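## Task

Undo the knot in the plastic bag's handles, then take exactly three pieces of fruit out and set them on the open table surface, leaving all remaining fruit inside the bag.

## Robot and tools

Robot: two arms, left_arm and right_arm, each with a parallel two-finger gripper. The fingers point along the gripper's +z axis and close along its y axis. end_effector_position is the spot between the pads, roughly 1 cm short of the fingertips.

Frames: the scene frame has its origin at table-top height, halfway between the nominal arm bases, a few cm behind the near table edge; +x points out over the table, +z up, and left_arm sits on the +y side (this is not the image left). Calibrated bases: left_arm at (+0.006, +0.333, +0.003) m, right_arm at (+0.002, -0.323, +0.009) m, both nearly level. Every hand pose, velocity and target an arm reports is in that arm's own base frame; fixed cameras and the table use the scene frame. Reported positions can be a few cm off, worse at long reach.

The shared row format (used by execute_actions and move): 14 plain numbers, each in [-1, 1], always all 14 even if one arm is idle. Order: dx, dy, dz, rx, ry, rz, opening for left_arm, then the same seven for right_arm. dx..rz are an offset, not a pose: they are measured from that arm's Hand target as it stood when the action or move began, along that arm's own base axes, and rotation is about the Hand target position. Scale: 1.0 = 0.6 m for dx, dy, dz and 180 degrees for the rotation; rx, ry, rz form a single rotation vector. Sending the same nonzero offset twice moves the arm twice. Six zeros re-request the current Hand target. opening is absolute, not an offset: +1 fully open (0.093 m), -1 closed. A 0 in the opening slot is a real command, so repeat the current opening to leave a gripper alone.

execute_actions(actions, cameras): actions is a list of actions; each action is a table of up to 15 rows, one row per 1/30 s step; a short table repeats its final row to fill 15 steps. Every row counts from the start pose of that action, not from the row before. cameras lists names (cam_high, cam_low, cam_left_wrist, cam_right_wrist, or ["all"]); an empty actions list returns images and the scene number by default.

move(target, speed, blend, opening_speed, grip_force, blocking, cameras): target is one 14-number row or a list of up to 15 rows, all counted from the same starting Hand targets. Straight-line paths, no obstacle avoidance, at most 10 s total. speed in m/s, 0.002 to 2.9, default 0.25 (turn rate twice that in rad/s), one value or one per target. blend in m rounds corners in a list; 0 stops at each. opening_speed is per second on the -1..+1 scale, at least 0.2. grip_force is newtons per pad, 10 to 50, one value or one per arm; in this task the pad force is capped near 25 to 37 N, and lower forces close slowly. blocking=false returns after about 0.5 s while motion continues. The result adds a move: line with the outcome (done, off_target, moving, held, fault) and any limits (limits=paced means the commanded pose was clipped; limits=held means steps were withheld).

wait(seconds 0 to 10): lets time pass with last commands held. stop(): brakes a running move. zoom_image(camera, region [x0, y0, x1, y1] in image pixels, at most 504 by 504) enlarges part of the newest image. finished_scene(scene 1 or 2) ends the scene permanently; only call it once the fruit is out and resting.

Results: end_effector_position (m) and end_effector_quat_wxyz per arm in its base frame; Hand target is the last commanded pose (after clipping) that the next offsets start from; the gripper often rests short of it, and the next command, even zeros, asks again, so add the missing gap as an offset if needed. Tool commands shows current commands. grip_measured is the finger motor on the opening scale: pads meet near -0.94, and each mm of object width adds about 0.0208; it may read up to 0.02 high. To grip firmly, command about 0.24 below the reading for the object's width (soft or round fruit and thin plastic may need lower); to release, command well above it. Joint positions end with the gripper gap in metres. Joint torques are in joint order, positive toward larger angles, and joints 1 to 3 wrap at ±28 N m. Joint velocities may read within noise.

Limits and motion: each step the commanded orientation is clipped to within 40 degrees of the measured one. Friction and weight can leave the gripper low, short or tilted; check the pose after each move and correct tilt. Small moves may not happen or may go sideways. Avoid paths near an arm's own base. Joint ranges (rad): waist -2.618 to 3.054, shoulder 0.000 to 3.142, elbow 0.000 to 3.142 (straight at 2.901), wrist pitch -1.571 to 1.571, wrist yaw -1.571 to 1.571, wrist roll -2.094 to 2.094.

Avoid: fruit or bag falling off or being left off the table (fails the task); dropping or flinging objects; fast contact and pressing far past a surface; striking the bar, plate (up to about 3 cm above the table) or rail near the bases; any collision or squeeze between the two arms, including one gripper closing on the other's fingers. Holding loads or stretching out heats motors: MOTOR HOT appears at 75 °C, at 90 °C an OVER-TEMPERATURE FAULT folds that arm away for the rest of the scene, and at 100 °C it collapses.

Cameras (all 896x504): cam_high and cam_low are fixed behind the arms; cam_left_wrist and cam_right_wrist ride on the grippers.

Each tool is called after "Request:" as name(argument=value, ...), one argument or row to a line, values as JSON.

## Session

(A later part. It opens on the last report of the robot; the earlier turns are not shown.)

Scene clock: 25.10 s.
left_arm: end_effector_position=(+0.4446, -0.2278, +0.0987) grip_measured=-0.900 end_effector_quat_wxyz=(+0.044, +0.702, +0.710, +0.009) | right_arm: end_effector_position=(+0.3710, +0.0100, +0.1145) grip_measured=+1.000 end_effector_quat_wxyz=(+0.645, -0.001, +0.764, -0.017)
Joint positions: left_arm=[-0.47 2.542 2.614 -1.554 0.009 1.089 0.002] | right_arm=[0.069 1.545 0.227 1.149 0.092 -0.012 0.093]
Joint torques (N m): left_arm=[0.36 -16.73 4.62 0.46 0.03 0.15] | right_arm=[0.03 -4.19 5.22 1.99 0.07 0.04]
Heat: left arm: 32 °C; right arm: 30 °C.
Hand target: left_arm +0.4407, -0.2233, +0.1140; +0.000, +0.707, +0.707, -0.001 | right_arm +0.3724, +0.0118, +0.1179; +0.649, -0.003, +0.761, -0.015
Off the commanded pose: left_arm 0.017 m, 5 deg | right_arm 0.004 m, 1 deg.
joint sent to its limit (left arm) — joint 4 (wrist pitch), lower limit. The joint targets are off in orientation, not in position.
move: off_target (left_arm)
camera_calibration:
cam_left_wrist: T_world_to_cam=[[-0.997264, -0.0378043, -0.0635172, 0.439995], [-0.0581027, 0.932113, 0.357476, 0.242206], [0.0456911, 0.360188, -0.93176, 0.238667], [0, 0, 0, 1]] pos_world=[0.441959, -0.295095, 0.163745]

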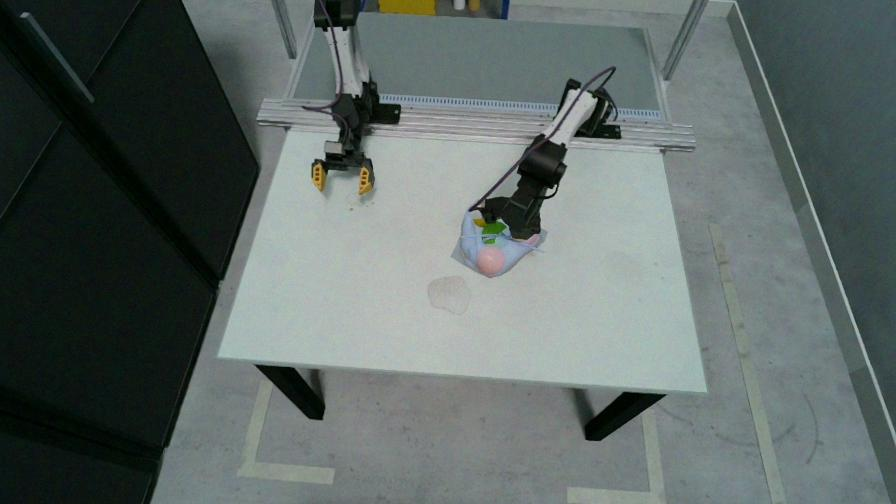

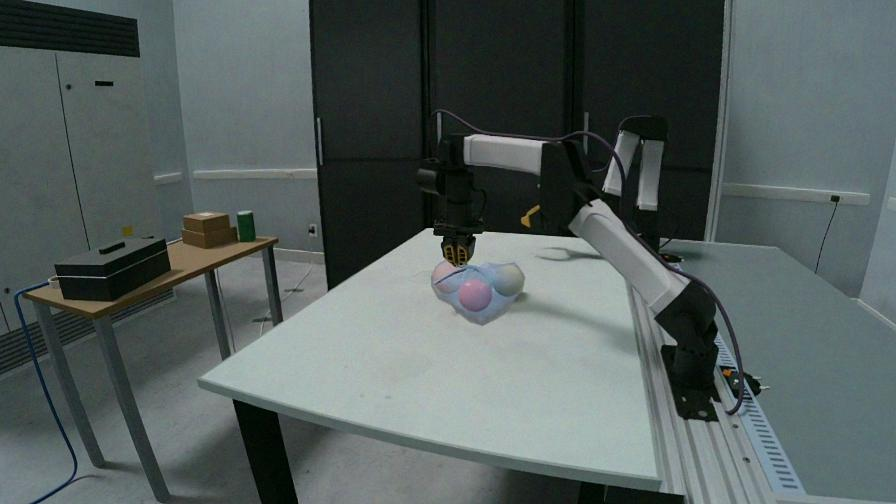

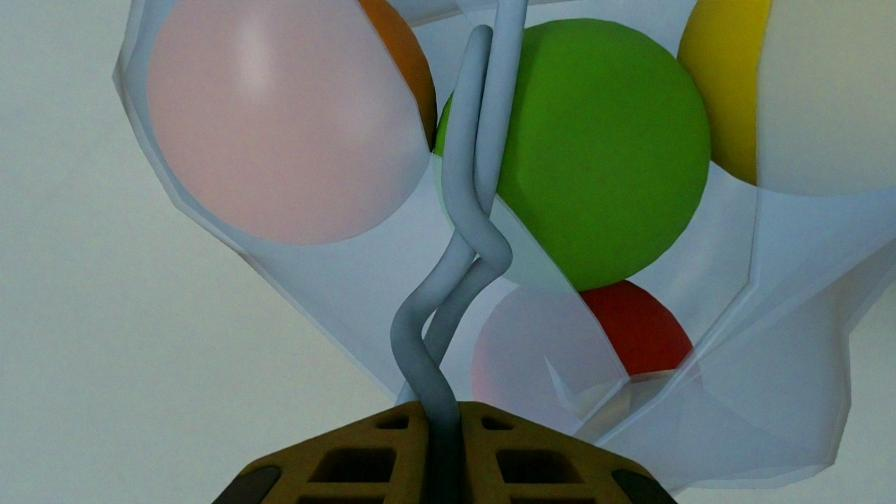

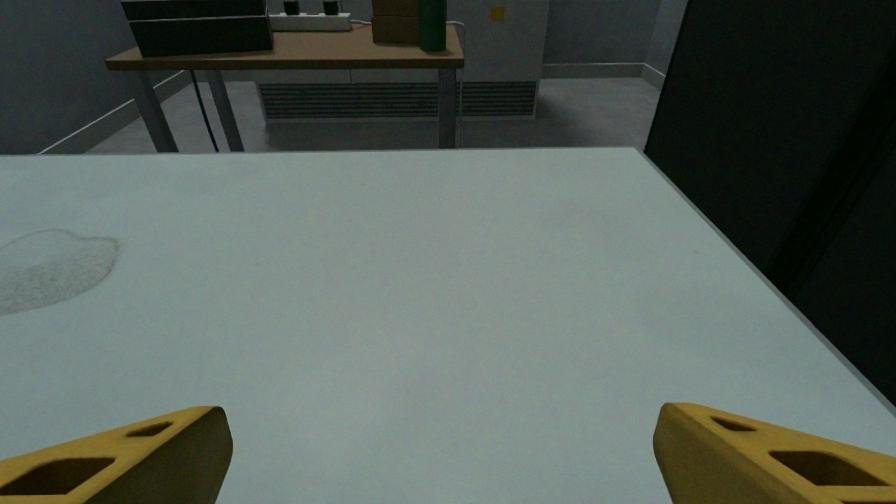

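Request:
move(
  target=[0,0.06,0.06,0,0,0,-1,0,0,0,0,0,0,1],
  cameras=["cam_left_wrist"],
  speed=0.05,
)

Request:
move(
  target=[0,0.06,0.06,0,0,0,-1,0,0,0,0,0,0,1],
  cameras=["all"],
  speed=0.05,
)

Request:
zoom_image(
  camera="cam_low",
  region=[400, 190, 560, 330],
)

Scene clock: 27.30 s.
left_arm: end_effector_position=(+0.4459, -0.1915, +0.1366) grip_measured=-0.900 end_effector_quat_wxyz=(+0.063, +0.701, +0.710, +0.020) | right_arm: end_effector_position=(+0.3710, +0.0100, +0.1145) grip_measured=+1.000 end_effector_quat_wxyz=(+0.645, -0.001, +0.764, -0.017)
Joint positions: left_arm=[-0.403 2.414 2.529 -1.555 0.009 1.156 0.002] | right_arm=[0.069 1.545 0.227 1.149 0.092 -0.012 0.093]
Joint torques (N m): left_arm=[0.29 -15.84 4.55 0.54 0.04 0.14] | right_arm=[-0.01 -4.31 5.16 2.01 0.07 0.03]
Heat: left arm: 34 °C; right arm: 30 °C.
Hand target: left_arm +0.4407, -0.1873, +0.1501; +0.000, +0.707, +0.707, -0.001 | right_arm +0.3724, +0.0118, +0.1179; +0.649, -0.003, +0.761, -0.015
Off the commanded pose: left_arm 0.015 m, 8 deg | right_arm 0.004 m, 1 deg.
joint sent to its limit (left arm) — joint 4 (wrist pitch), lower limit. The joint targets are off in orientation, not in position.
move: off_target (left_arm)
camera_calibration:
cam_left_wrist: T_world_to_cam=[[-0.99374, -0.040264, -0.104206, 0.448497], [-0.0740263, 0.935936, 0.344303, 0.204579], [0.0836672, 0.349861, -0.933058, 0.242056], [0, 0, 0, 1]] pos_world=[0.440582, -0.258101, 0.202152]
Images, in order (width x height): cam_left_wrist 896x504.

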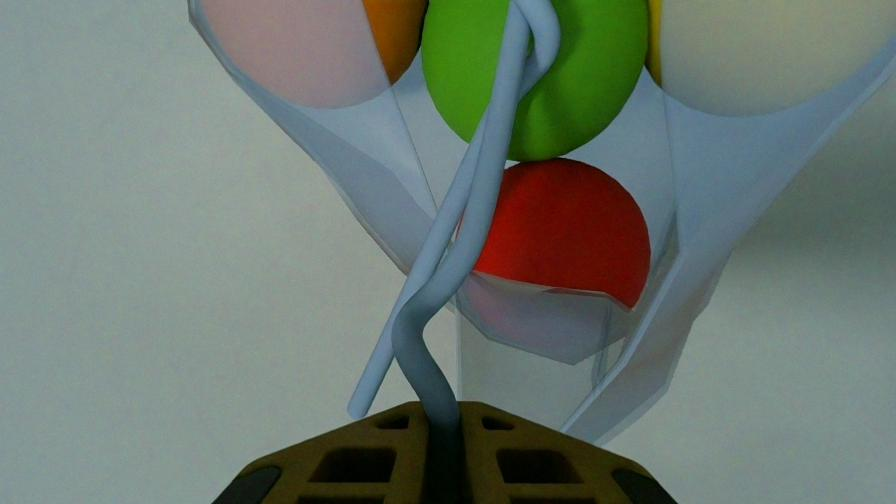

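Scene clock: 29.13 s.
left_arm: end_effector_position=(+0.4471, -0.1561, +0.1725) grip_measured=-0.900 end_effector_quat_wxyz=(+0.087, +0.700, +0.708, +0.037) | right_arm: end_effector_position=(+0.3710, +0.0100, +0.1145) grip_measured=+1.000 end_effector_quat_wxyz=(+0.645, -0.001, +0.764, -0.017)
Joint positions: left_arm=[-0.333 2.306 2.479 -1.555 0.009 1.227 0.002] | right_arm=[0.069 1.545 0.227 1.149 0.092 -0.012 0.093]
Joint torques (N m): left_arm=[0.54 -15.27 4.64 0.67 0.02 0.15] | right_arm=[0.01 -4.3 5.24 2.01 0.1 0.03]
Heat: left arm: 35 °C; right arm: 30 °C.
Hand target: left_arm +0.4407, -0.1513, +0.1862; +0.000, +0.707, +0.707, -0.001 | right_arm +0.3724, +0.0118, +0.1179; +0.649, -0.003, +0.761, -0.015
Off the commanded pose: left_arm 0.016 m, 11 deg | right_arm 0.004 m, 1 deg.
joint sent to its limit (left arm) — joint 4 (wrist pitch), lower limit. The joint targets are off in orientation, not in position.
move: off_target (left_arm)
camera_calibration:
cam_left_wrist: T_world_to_cam=[[-0.986002, -0.0414035, -0.161511, 0.46109], [-0.0934524, 0.939455, 0.329684, 0.170904], [0.138082, 0.340163, -0.930173, 0.23677], [0, 0, 0, 1]] pos_world=[0.437913, -0.222006, 0.238363]

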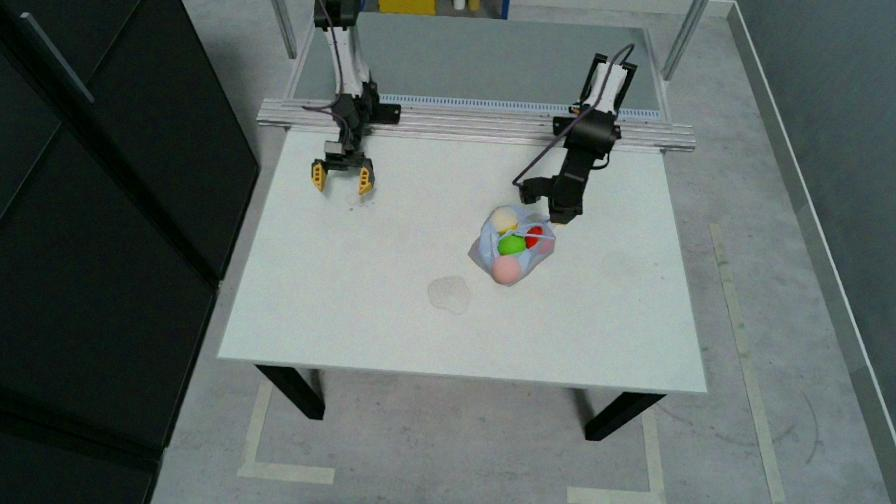

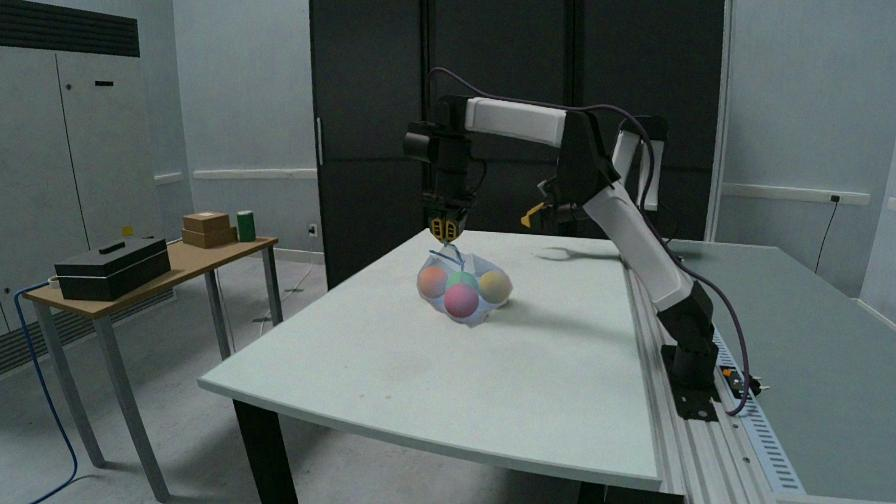

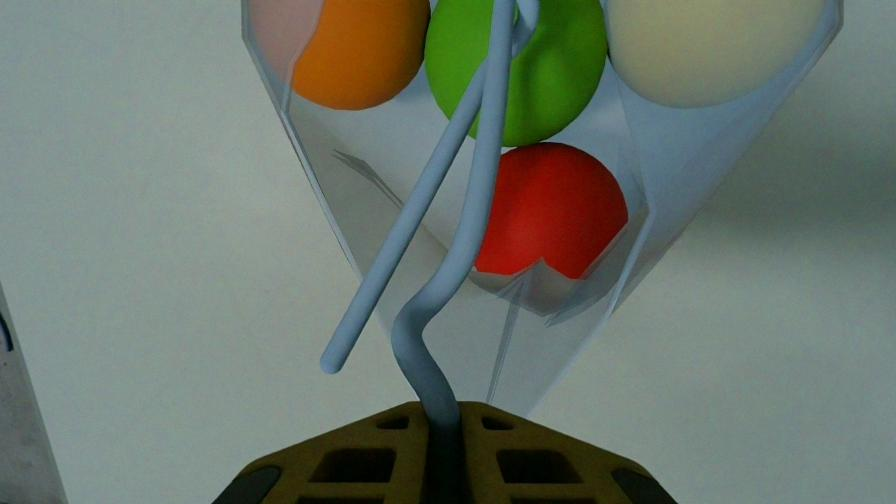

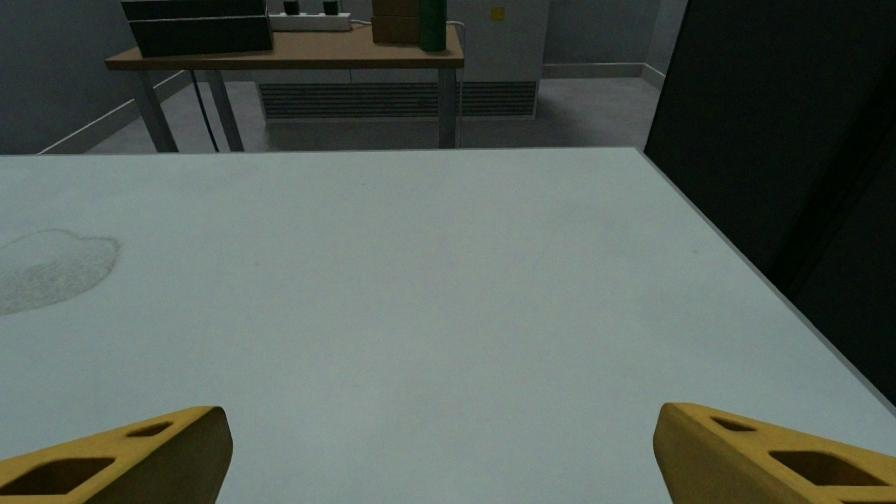

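Scaled by 3.150 from the camera's 896x504 image, which has a finer 1280x720 frame.

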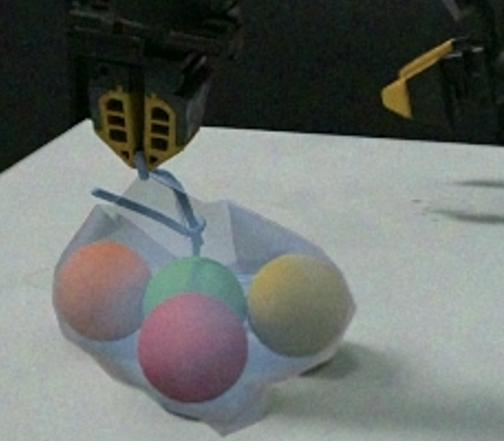

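Request:
move(
  target=[0,0.03,0.08,0,0,0,-1,0,0,0,0,0,0,1],
  cameras=["cam_low","cam_left_wrist"],
  speed=0.05,
)

Request:
zoom_image(
  camera="cam_low",
  region=[400, 190, 560, 330],
)

Request:
zoom_image(
  camera="cam_left_wrist",
  region=[400, 0, 600, 150],
)

Scene clock: 32.40 s.
left_arm: end_effector_position=(+0.4455, -0.1376, +0.2137) grip_measured=-0.900 end_effector_quat_wxyz=(+0.126, +0.697, +0.704, +0.061) | right_arm: end_effector_position=(+0.3710, +0.0100, +0.1145) grip_measured=+1.000 end_effector_quat_wxyz=(+0.645, -0.001, +0.764, -0.017)
Joint positions: left_arm=[-0.296 2.214 2.479 -1.555 0.009 1.263 0.002] | right_arm=[0.069 1.545 0.227 1.149 0.092 -0.012 0.093]
Joint torques (N m): left_arm=[0.55 -14.65 6.53 0.84 0.05 0.15] | right_arm=[0.03 -4.16 5.23 2.03 0.06 0.06]
Heat: left arm: 37 °C; right arm: 31 °C.
Hand target: left_arm +0.4407, -0.1334, +0.2341; +0.000, +0.707, +0.707, -0.001 | right_arm +0.3724, +0.0118, +0.1179; +0.649, -0.003, +0.761, -0.015
Off the commanded pose: left_arm 0.022 m, 16 deg | right_arm 0.004 m, 1 deg.
joint sent to its limit (left arm) — joint 4 (wrist pitch), lower limit. The joint targets are off in orientation, not in position.
move: off_target (left_arm)
camera_calibration:
cam_left_wrist: T_world_to_cam=[[-0.967499, -0.0465822, -0.248547, 0.476586], [-0.122777, 0.945793, 0.300667, 0.160079], [0.221069, 0.321411, -0.920773, 0.227484], [0, 0, 0, 1]] pos_world=[0.430461, -0.202317, 0.279785]
Images, in order (width x height): cam_low 896x504, cam_left_wrist 896x504.

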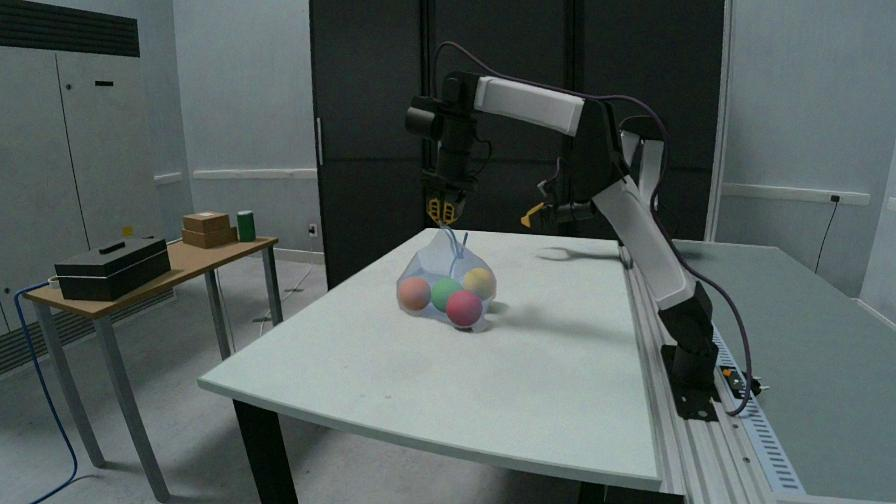

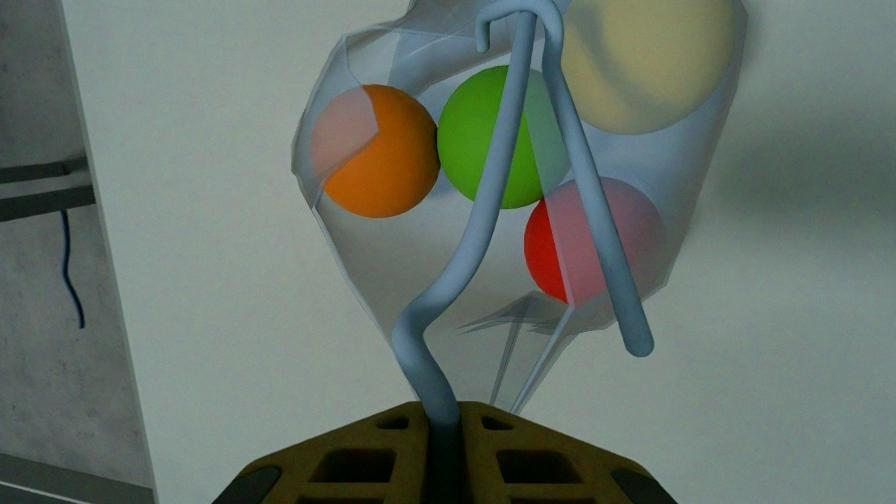

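Scaled by 3.150 from the camera's 896x504 image, which has a finer 1280x720 frame.

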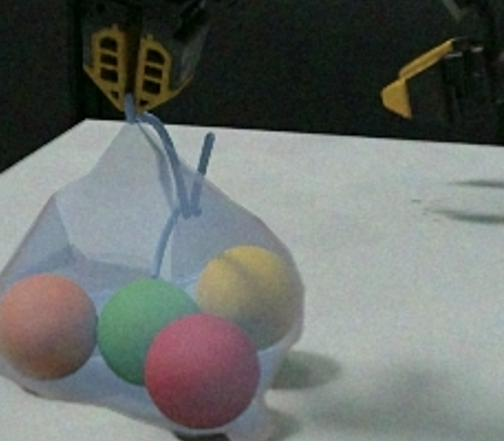

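Scaled by 2.520 from the camera's 896x504 image, which has a finer 1280x720 frame.

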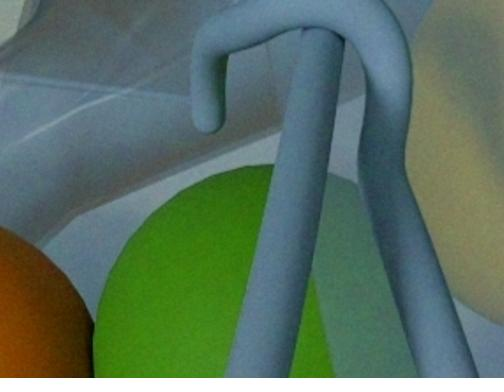

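Request:
move(
  target=[0,0.08,0.0,0,0,0,-1,0,0,0,0,0,0,1],
  cameras=["cam_high","cam_low","cam_left_wrist"],
  speed=0.06,
)

Request:
zoom_image(
  camera="cam_low",
  region=[370, 190, 530, 340],
)

Request:
zoom_image(
  camera="cam_high",
  region=[430, 180, 590, 300],
)

Scene clock: 36.50 s.
left_arm: end_effector_position=(+0.4493, -0.0896, +0.2198) grip_measured=-0.900 end_effector_quat_wxyz=(+0.119, +0.696, +0.704, +0.074) | right_arm: end_effector_position=(+0.3710, +0.0100, +0.1145) grip_measured=+1.000 end_effector_quat_wxyz=(+0.645, -0.001, +0.764, -0.017)
Joint positions: left_arm=[-0.193 2.176 2.441 -1.555 0.009 1.365 0.002] | right_arm=[0.069 1.545 0.227 1.149 0.092 -0.012 0.093]
Joint torques (N m): left_arm=[0.55 -14.5 4.62 0.84 0.06 0.13] | right_arm=[0.01 -4.3 5.31 2 0.08 0.05]
Heat: left arm: 38 °C; right arm: 31 °C.
Hand target: left_arm +0.4407, -0.0853, +0.2341; +0.000, +0.707, +0.707, -0.001 | right_arm +0.3724, +0.0118, +0.1179; +0.649, -0.003, +0.761, -0.015
Off the commanded pose: left_arm 0.017 m, 16 deg | right_arm 0.004 m, 1 deg.
joint sent to its limit (left arm) — joint 4 (wrist pitch), lower limit. The joint targets are off in orientation, not in position.
move: off_target (left_arm)
camera_calibration:
cam_left_wrist: T_world_to_cam=[[-0.965131, -0.0442176, -0.258005, 0.485302], [-0.129823, 0.936728, 0.325096, 0.11016], [0.227306, 0.347255, -0.909805, 0.21388], [0, 0, 0, 1]] pos_world=[0.434065, -0.156002, 0.283987]
Images, in order (width x height): cam_high 896x504, cam_low 896x504, cam_left_wrist 896x504.

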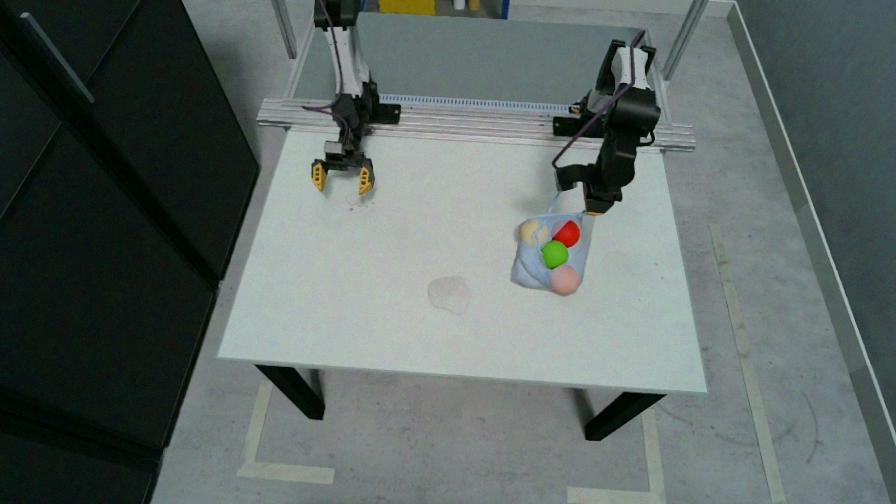

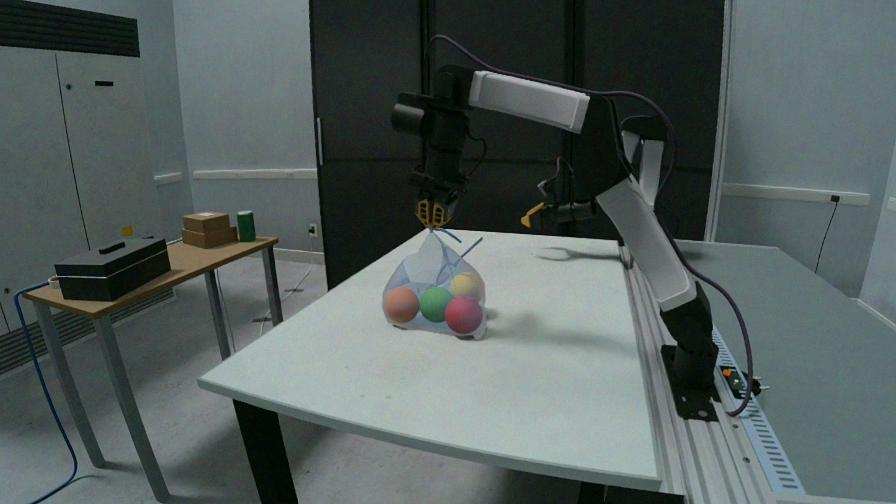

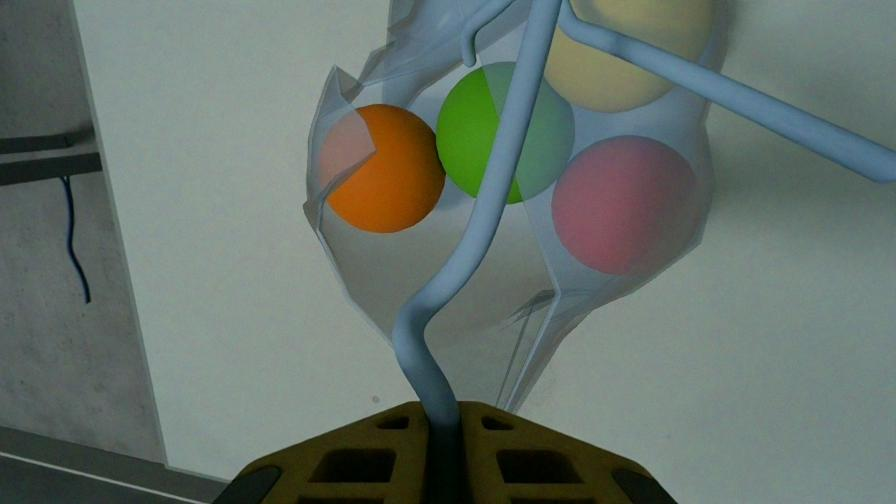

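Scaled by 3.150 from the camera's 896x504 image, which has a finer 1280x720 frame.

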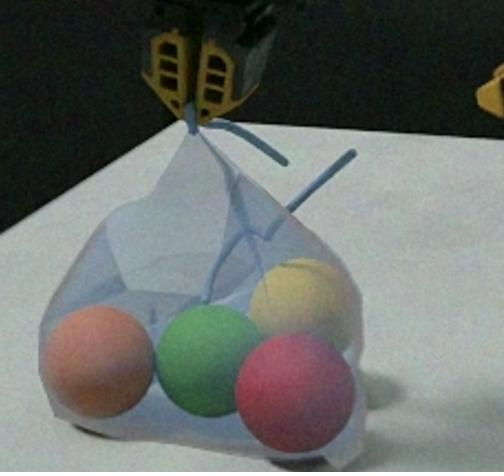

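Scaled by 3.150 from the camera's 896x504 image, which has a finer 1280x720 frame.

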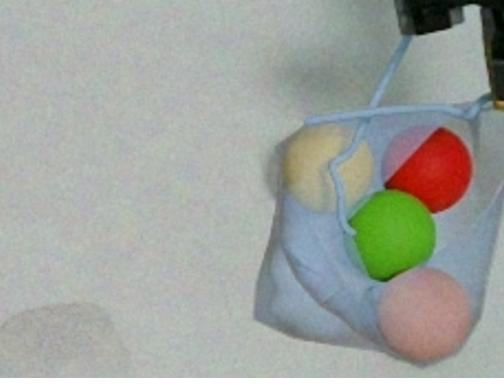

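Request:
move(
  target=[
    [0,0.08,-0.08,0,0,0,-1,-0.1,-0.2,0.25,0,0,0,1],
    [0,0.13,-0.13,0,0,0,-1,0,0.1,0.37,0,0.25,0,1],
  ],
  cameras=["all"],
  speed=0.1,
  blend=0.02,
)

Request:
zoom_image(
  camera="cam_low",
  region=[370, 190, 530, 340],
)

Request:
zoom_image(
  camera="cam_high",
  region=[430, 180, 590, 300],
)

Scene clock: 44.77 s.
left_arm: end_effector_position=(+0.4446, -0.0100, +0.1696) grip_measured=-0.900 end_effector_quat_wxyz=(+0.047, +0.703, +0.709, +0.038) | right_arm: end_effector_position=(+0.3705, +0.0693, +0.3411) grip_measured=+1.000 end_effector_quat_wxyz=(+0.313, -0.008, +0.950, -0.009)
Joint positions: left_arm=[-0.019 2.213 2.318 -1.555 0.009 1.543 0.002] | right_arm=[0.258 1.654 2.102 -1.401 0.165 0.188 0.093]
Joint torques (N m): left_arm=[0.47 -9.8 4.52 0.5 0.02 0.13] | right_arm=[0.4 -4 7.84 1.27 0.28 0.13]
Heat: left arm: 38 °C; right arm: 31 °C.
Hand target: left_arm +0.4407, -0.0073, +0.1561; +0.000, +0.707, +0.707, -0.001 | right_arm +0.3724, +0.0718, +0.3399; +0.308, -0.008, +0.951, -0.012
Off the commanded pose: left_arm 0.014 m, 7 deg | right_arm 0.003 m, 1 deg.
joint sent to its limit (left arm) — joint 4 (wrist pitch), lower limit. The joint targets are off in orientation, not in position.
move: off_target (left_arm)
camera_calibration:
cam_left_wrist: T_world_to_cam=[[-0.993381, -0.0346287, -0.109524, 0.45872], [-0.0749112, 0.91812, 0.389158, 0.0158606], [0.0870797, 0.394787, -0.914637, 0.20542], [0, 0, 0, 1]] pos_world=[0.438984, -0.0797741, 0.231953]
cam_right_wrist: T_world_to_cam=[[0.00767433, -0.998327, 0.0573098, 0.0423967], [-0.982157, -0.0182946, -0.187168, 0.468578], [0.187904, -0.0548509, -0.980655, 0.358233], [0, 0, 0, 1]] pos_world=[0.392579, 0.0705476, 0.436576]

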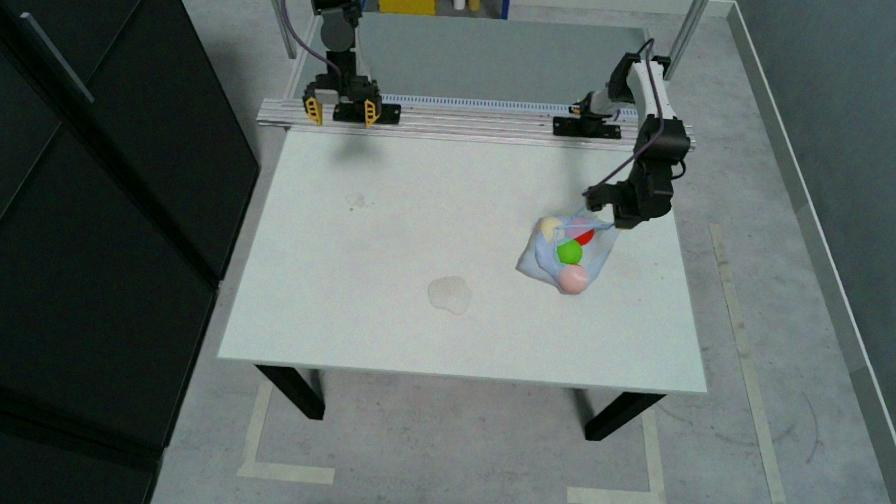

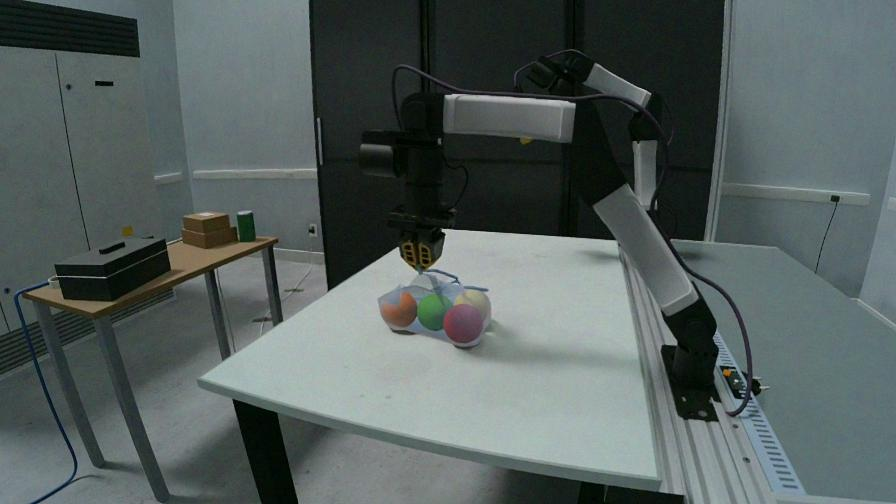

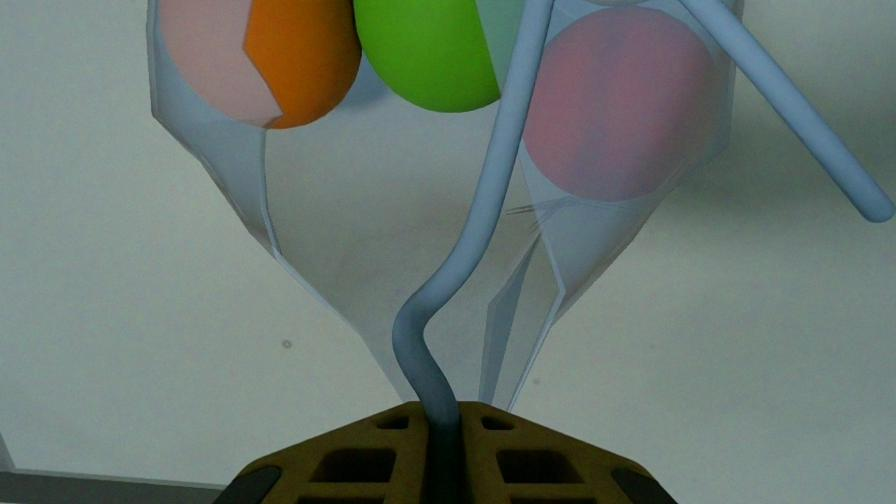

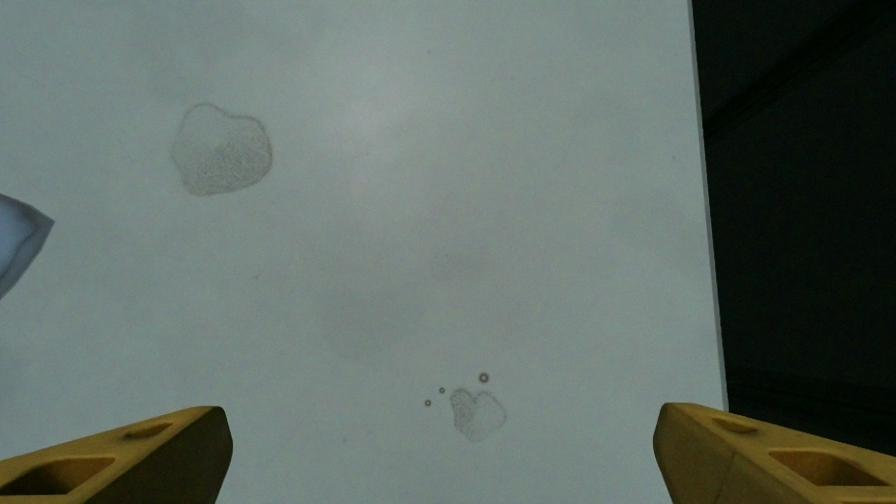

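Scaled by 3.150 from the camera's 896x504 image, which has a finer 1280x720 frame.

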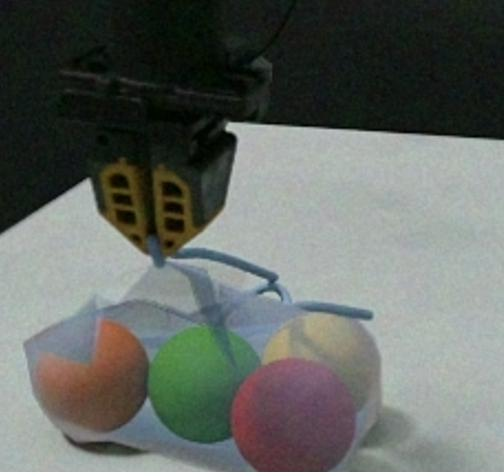

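Scaled by 3.150 from the camera's 896x504 image, which has a finer 1280x720 frame.

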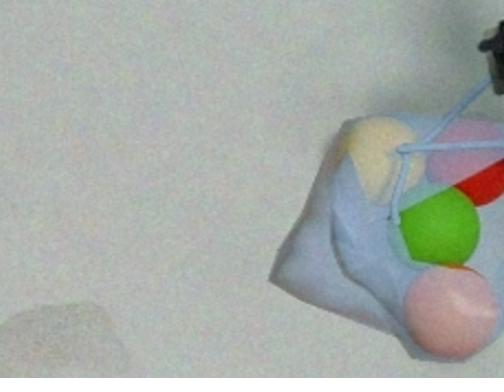

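Request:
move(
  target=[0,0.07,-0.15,0,0,0,-1,0,0,0,0,0,0,1],
  speed=0.1,
)

Request:
move(
  target=[
    [0,0,0,0,0,0,-0.5,0,0,0,0,0,0,1],
    [0,0,0.1,0,0,0,-0.5,0,0,0,0,0,0,1],
    [-0.05,-0.1,0.38,0,0,0,1,0,0,0,0,0,0,1],
  ],
  cameras=["cam_high","cam_low","cam_left_wrist"],
)

Request:
zoom_image(
  camera="cam_low",
  region=[370, 190, 530, 370],
)

Request:
zoom_image(
  camera="cam_high",
  region=[490, 180, 650, 300],
)

Scene clock: 47.40 s.
left_arm: end_effector_position=(+0.4409, +0.0330, +0.0769) grip_measured=-0.900 end_effector_quat_wxyz=(+0.008, +0.703, +0.711, +0.003) | right_arm: end_effector_position=(+0.3704, +0.0693, +0.3411) grip_measured=+1.000 end_effector_quat_wxyz=(+0.313, -0.008, +0.950, -0.009)
Joint positions: left_arm=[0.078 2.252 2.015 -1.319 0.009 1.638 0.002] | right_arm=[0.258 1.654 2.102 -1.401 0.165 0.188 0.093]
Joint torques (N m): left_arm=[0.28 -10.59 4.93 0.52 0.01 0.14] | right_arm=[0.46 -3.95 7.87 1.22 0.27 0.12]
Heat: left arm: 38 °C; right arm: 31 °C.
Hand target: left_arm +0.4408, +0.0347, +0.0661; +0.000, +0.707, +0.707, -0.001 | right_arm +0.3725, +0.0718, +0.3399; +0.308, -0.008, +0.951, -0.012
Off the commanded pose: left_arm 0.011 m, 1 deg | right_arm 0.003 m, 1 deg.
move: off_target (left_arm)

Scene clock: 51.07 s.
left_arm: end_effector_position=(+0.4159, -0.0236, +0.2861) grip_measured=+1.000 end_effector_quat_wxyz=(+0.154, +0.695, +0.690, +0.135) | right_arm: end_effector_position=(+0.3704, +0.0693, +0.3411) grip_measured=+1.000 end_effector_quat_wxyz=(+0.313, -0.008, +0.950, -0.009)
Joint positions: left_arm=[-0.054 1.942 2.332 -1.549 0.007 1.523 0.093] | right_arm=[0.258 1.654 2.102 -1.401 0.165 0.188 0.093]
Joint torques (N m): left_arm=[-0.35 -10.15 6.75 1.03 0.02 -0.14] | right_arm=[0.43 -4.04 7.88 1.24 0.28 0.13]
Heat: left arm: 39 °C; right arm: 31 °C.
Hand target: left_arm +0.4107, -0.0253, +0.2941; +0.000, +0.707, +0.707, -0.001 | right_arm +0.3725, +0.0718, +0.3399; +0.308, -0.008, +0.951, -0.012
Off the commanded pose: left_arm 0.010 m, 24 deg | right_arm 0.003 m, 1 deg.
joint sent to its limit (left arm) — joint 4 (wrist pitch), lower limit. The joint targets are off in orientation, not in position.
move: off_target (left_arm); target 3's new opening was sent with left_arm's hand 0.010 m and 24 deg from that target
camera_calibration:
cam_left_wrist: T_world_to_cam=[[-0.920828, -0.0239248, -0.389233, 0.492623], [-0.167988, 0.925095, 0.340556, 0.0336441], [0.35193, 0.37898, -0.855873, 0.192482], [0, 0, 0, 1]] pos_world=[0.391533, -0.0922851, 0.345028]
Images, in order (width x height): cam_high 896x504, cam_low 896x504, cam_left_wrist 896x504.

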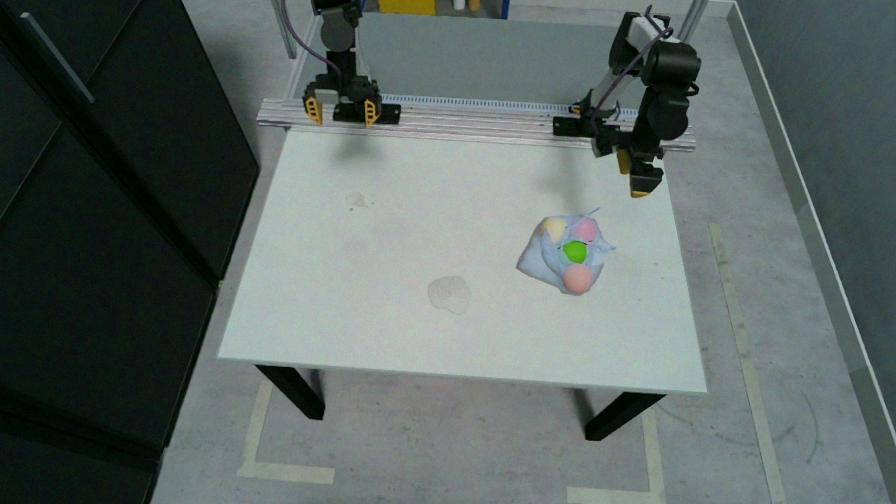

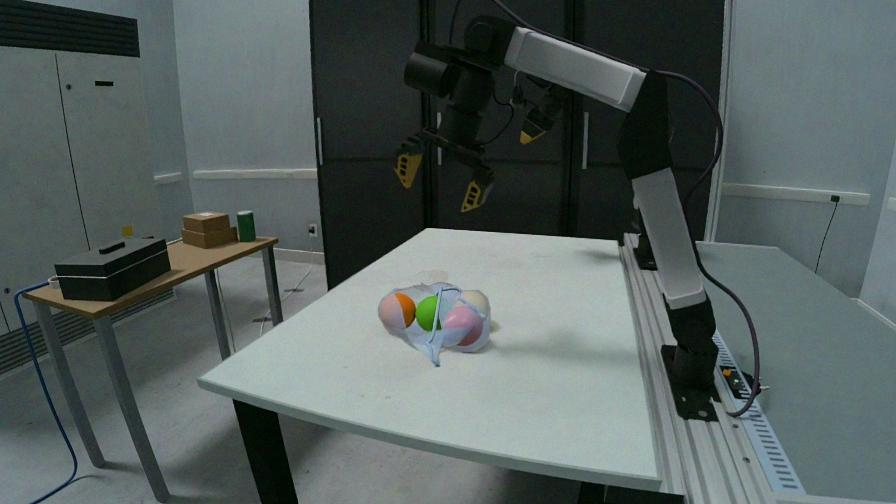

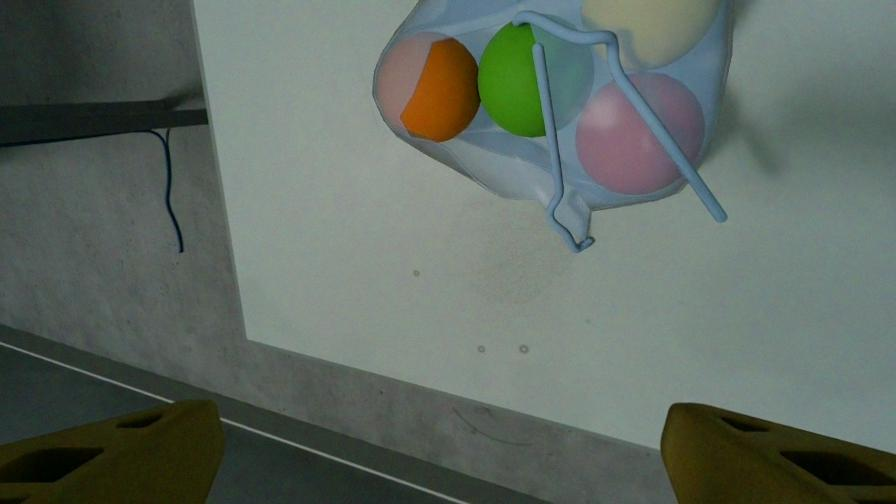

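Scaled by 2.800 from the camera's 896x504 image, which has a finer 1280x720 frame.

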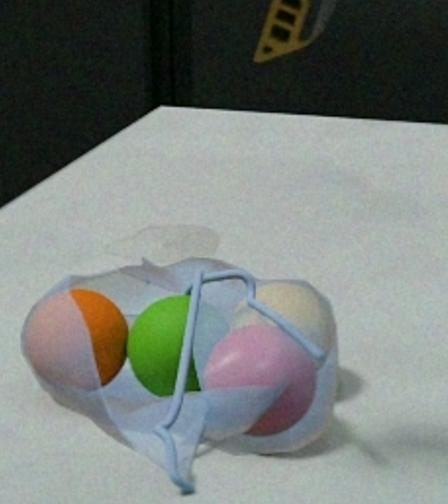

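Scaled by 3.150 from the camera's 896x504 image, which has a finer 1280x720 frame.

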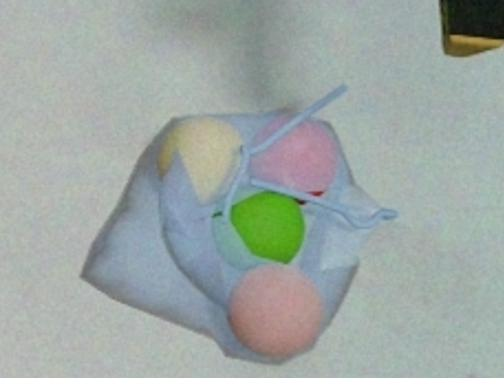

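Request:
move(
  target=[0.067,-0.12,-0.3,0,0,0,-0.5,0,0,0,0,0,0,1],
  cameras=["cam_low","cam_left_wrist"],
  speed=0.15,
)

Request:
zoom_image(
  camera="cam_low",
  region=[370, 190, 530, 370],
)

Scene clock: 55.37 s.
left_arm: end_effector_position=(+0.4525, -0.0904, +0.1152) grip_measured=-0.498 end_effector_quat_wxyz=(+0.009, +0.707, +0.707, +0.010) | right_arm: end_effector_position=(+0.3704, +0.0693, +0.3411) grip_measured=+1.000 end_effector_quat_wxyz=(+0.313, -0.008, +0.950, -0.009)
Joint positions: left_arm=[-0.2 2.376 2.381 -1.55 -0.008 1.371 0.021] | right_arm=[0.258 1.654 2.102 -1.401 0.165 0.188 0.093]
Joint torques (N m): left_arm=[-0.75 -11.54 7.71 0.27 0.18 -0.11] | right_arm=[0.51 -3.97 7.8 1.22 0.28 0.14]
Heat: left arm: 39 °C; right arm: 31 °C.
Hand target: left_arm +0.4509, -0.0972, +0.1141; +0.000, +0.707, +0.707, -0.001 | right_arm +0.3725, +0.0718, +0.3399; +0.308, -0.008, +0.951, -0.012
Off the commanded pose: left_arm 0.007 m, 2 deg | right_arm 0.003 m, 1 deg.
joint sent to its limit (left arm) — joint 4 (wrist pitch), lower limit. The joint targets still meet the commanded pose.
move: done
camera_calibration:
cam_left_wrist: T_world_to_cam=[[-0.999548, -0.0251689, -0.0164418, 0.450782], [-0.0296826, 0.912979, 0.406925, 0.0884614], [0.00476918, 0.407229, -0.913314, 0.224812], [0, 0, 0, 1]] pos_world=[0.452132, -0.160968, 0.176739]
Images, in order (width x height): cam_low 896x504, cam_left_wrist 896x504.

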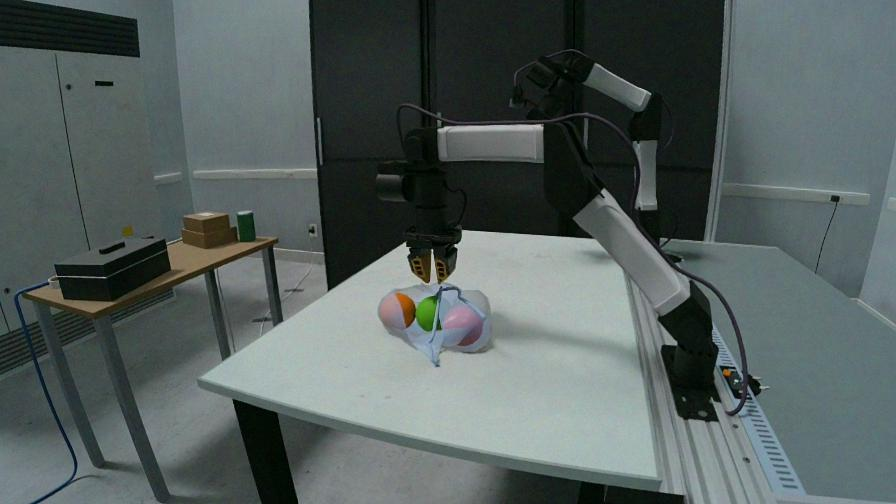

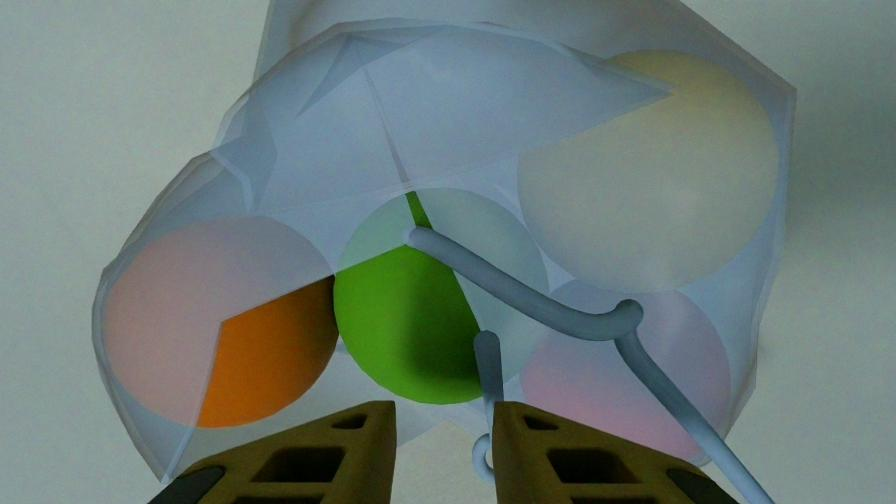

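Scaled by 2.800 from the camera's 896x504 image, which has a finer 1280x720 frame.

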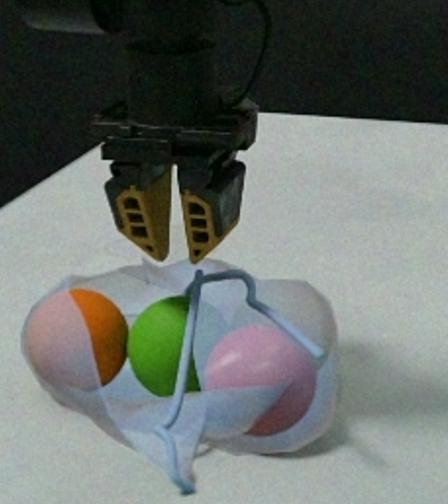

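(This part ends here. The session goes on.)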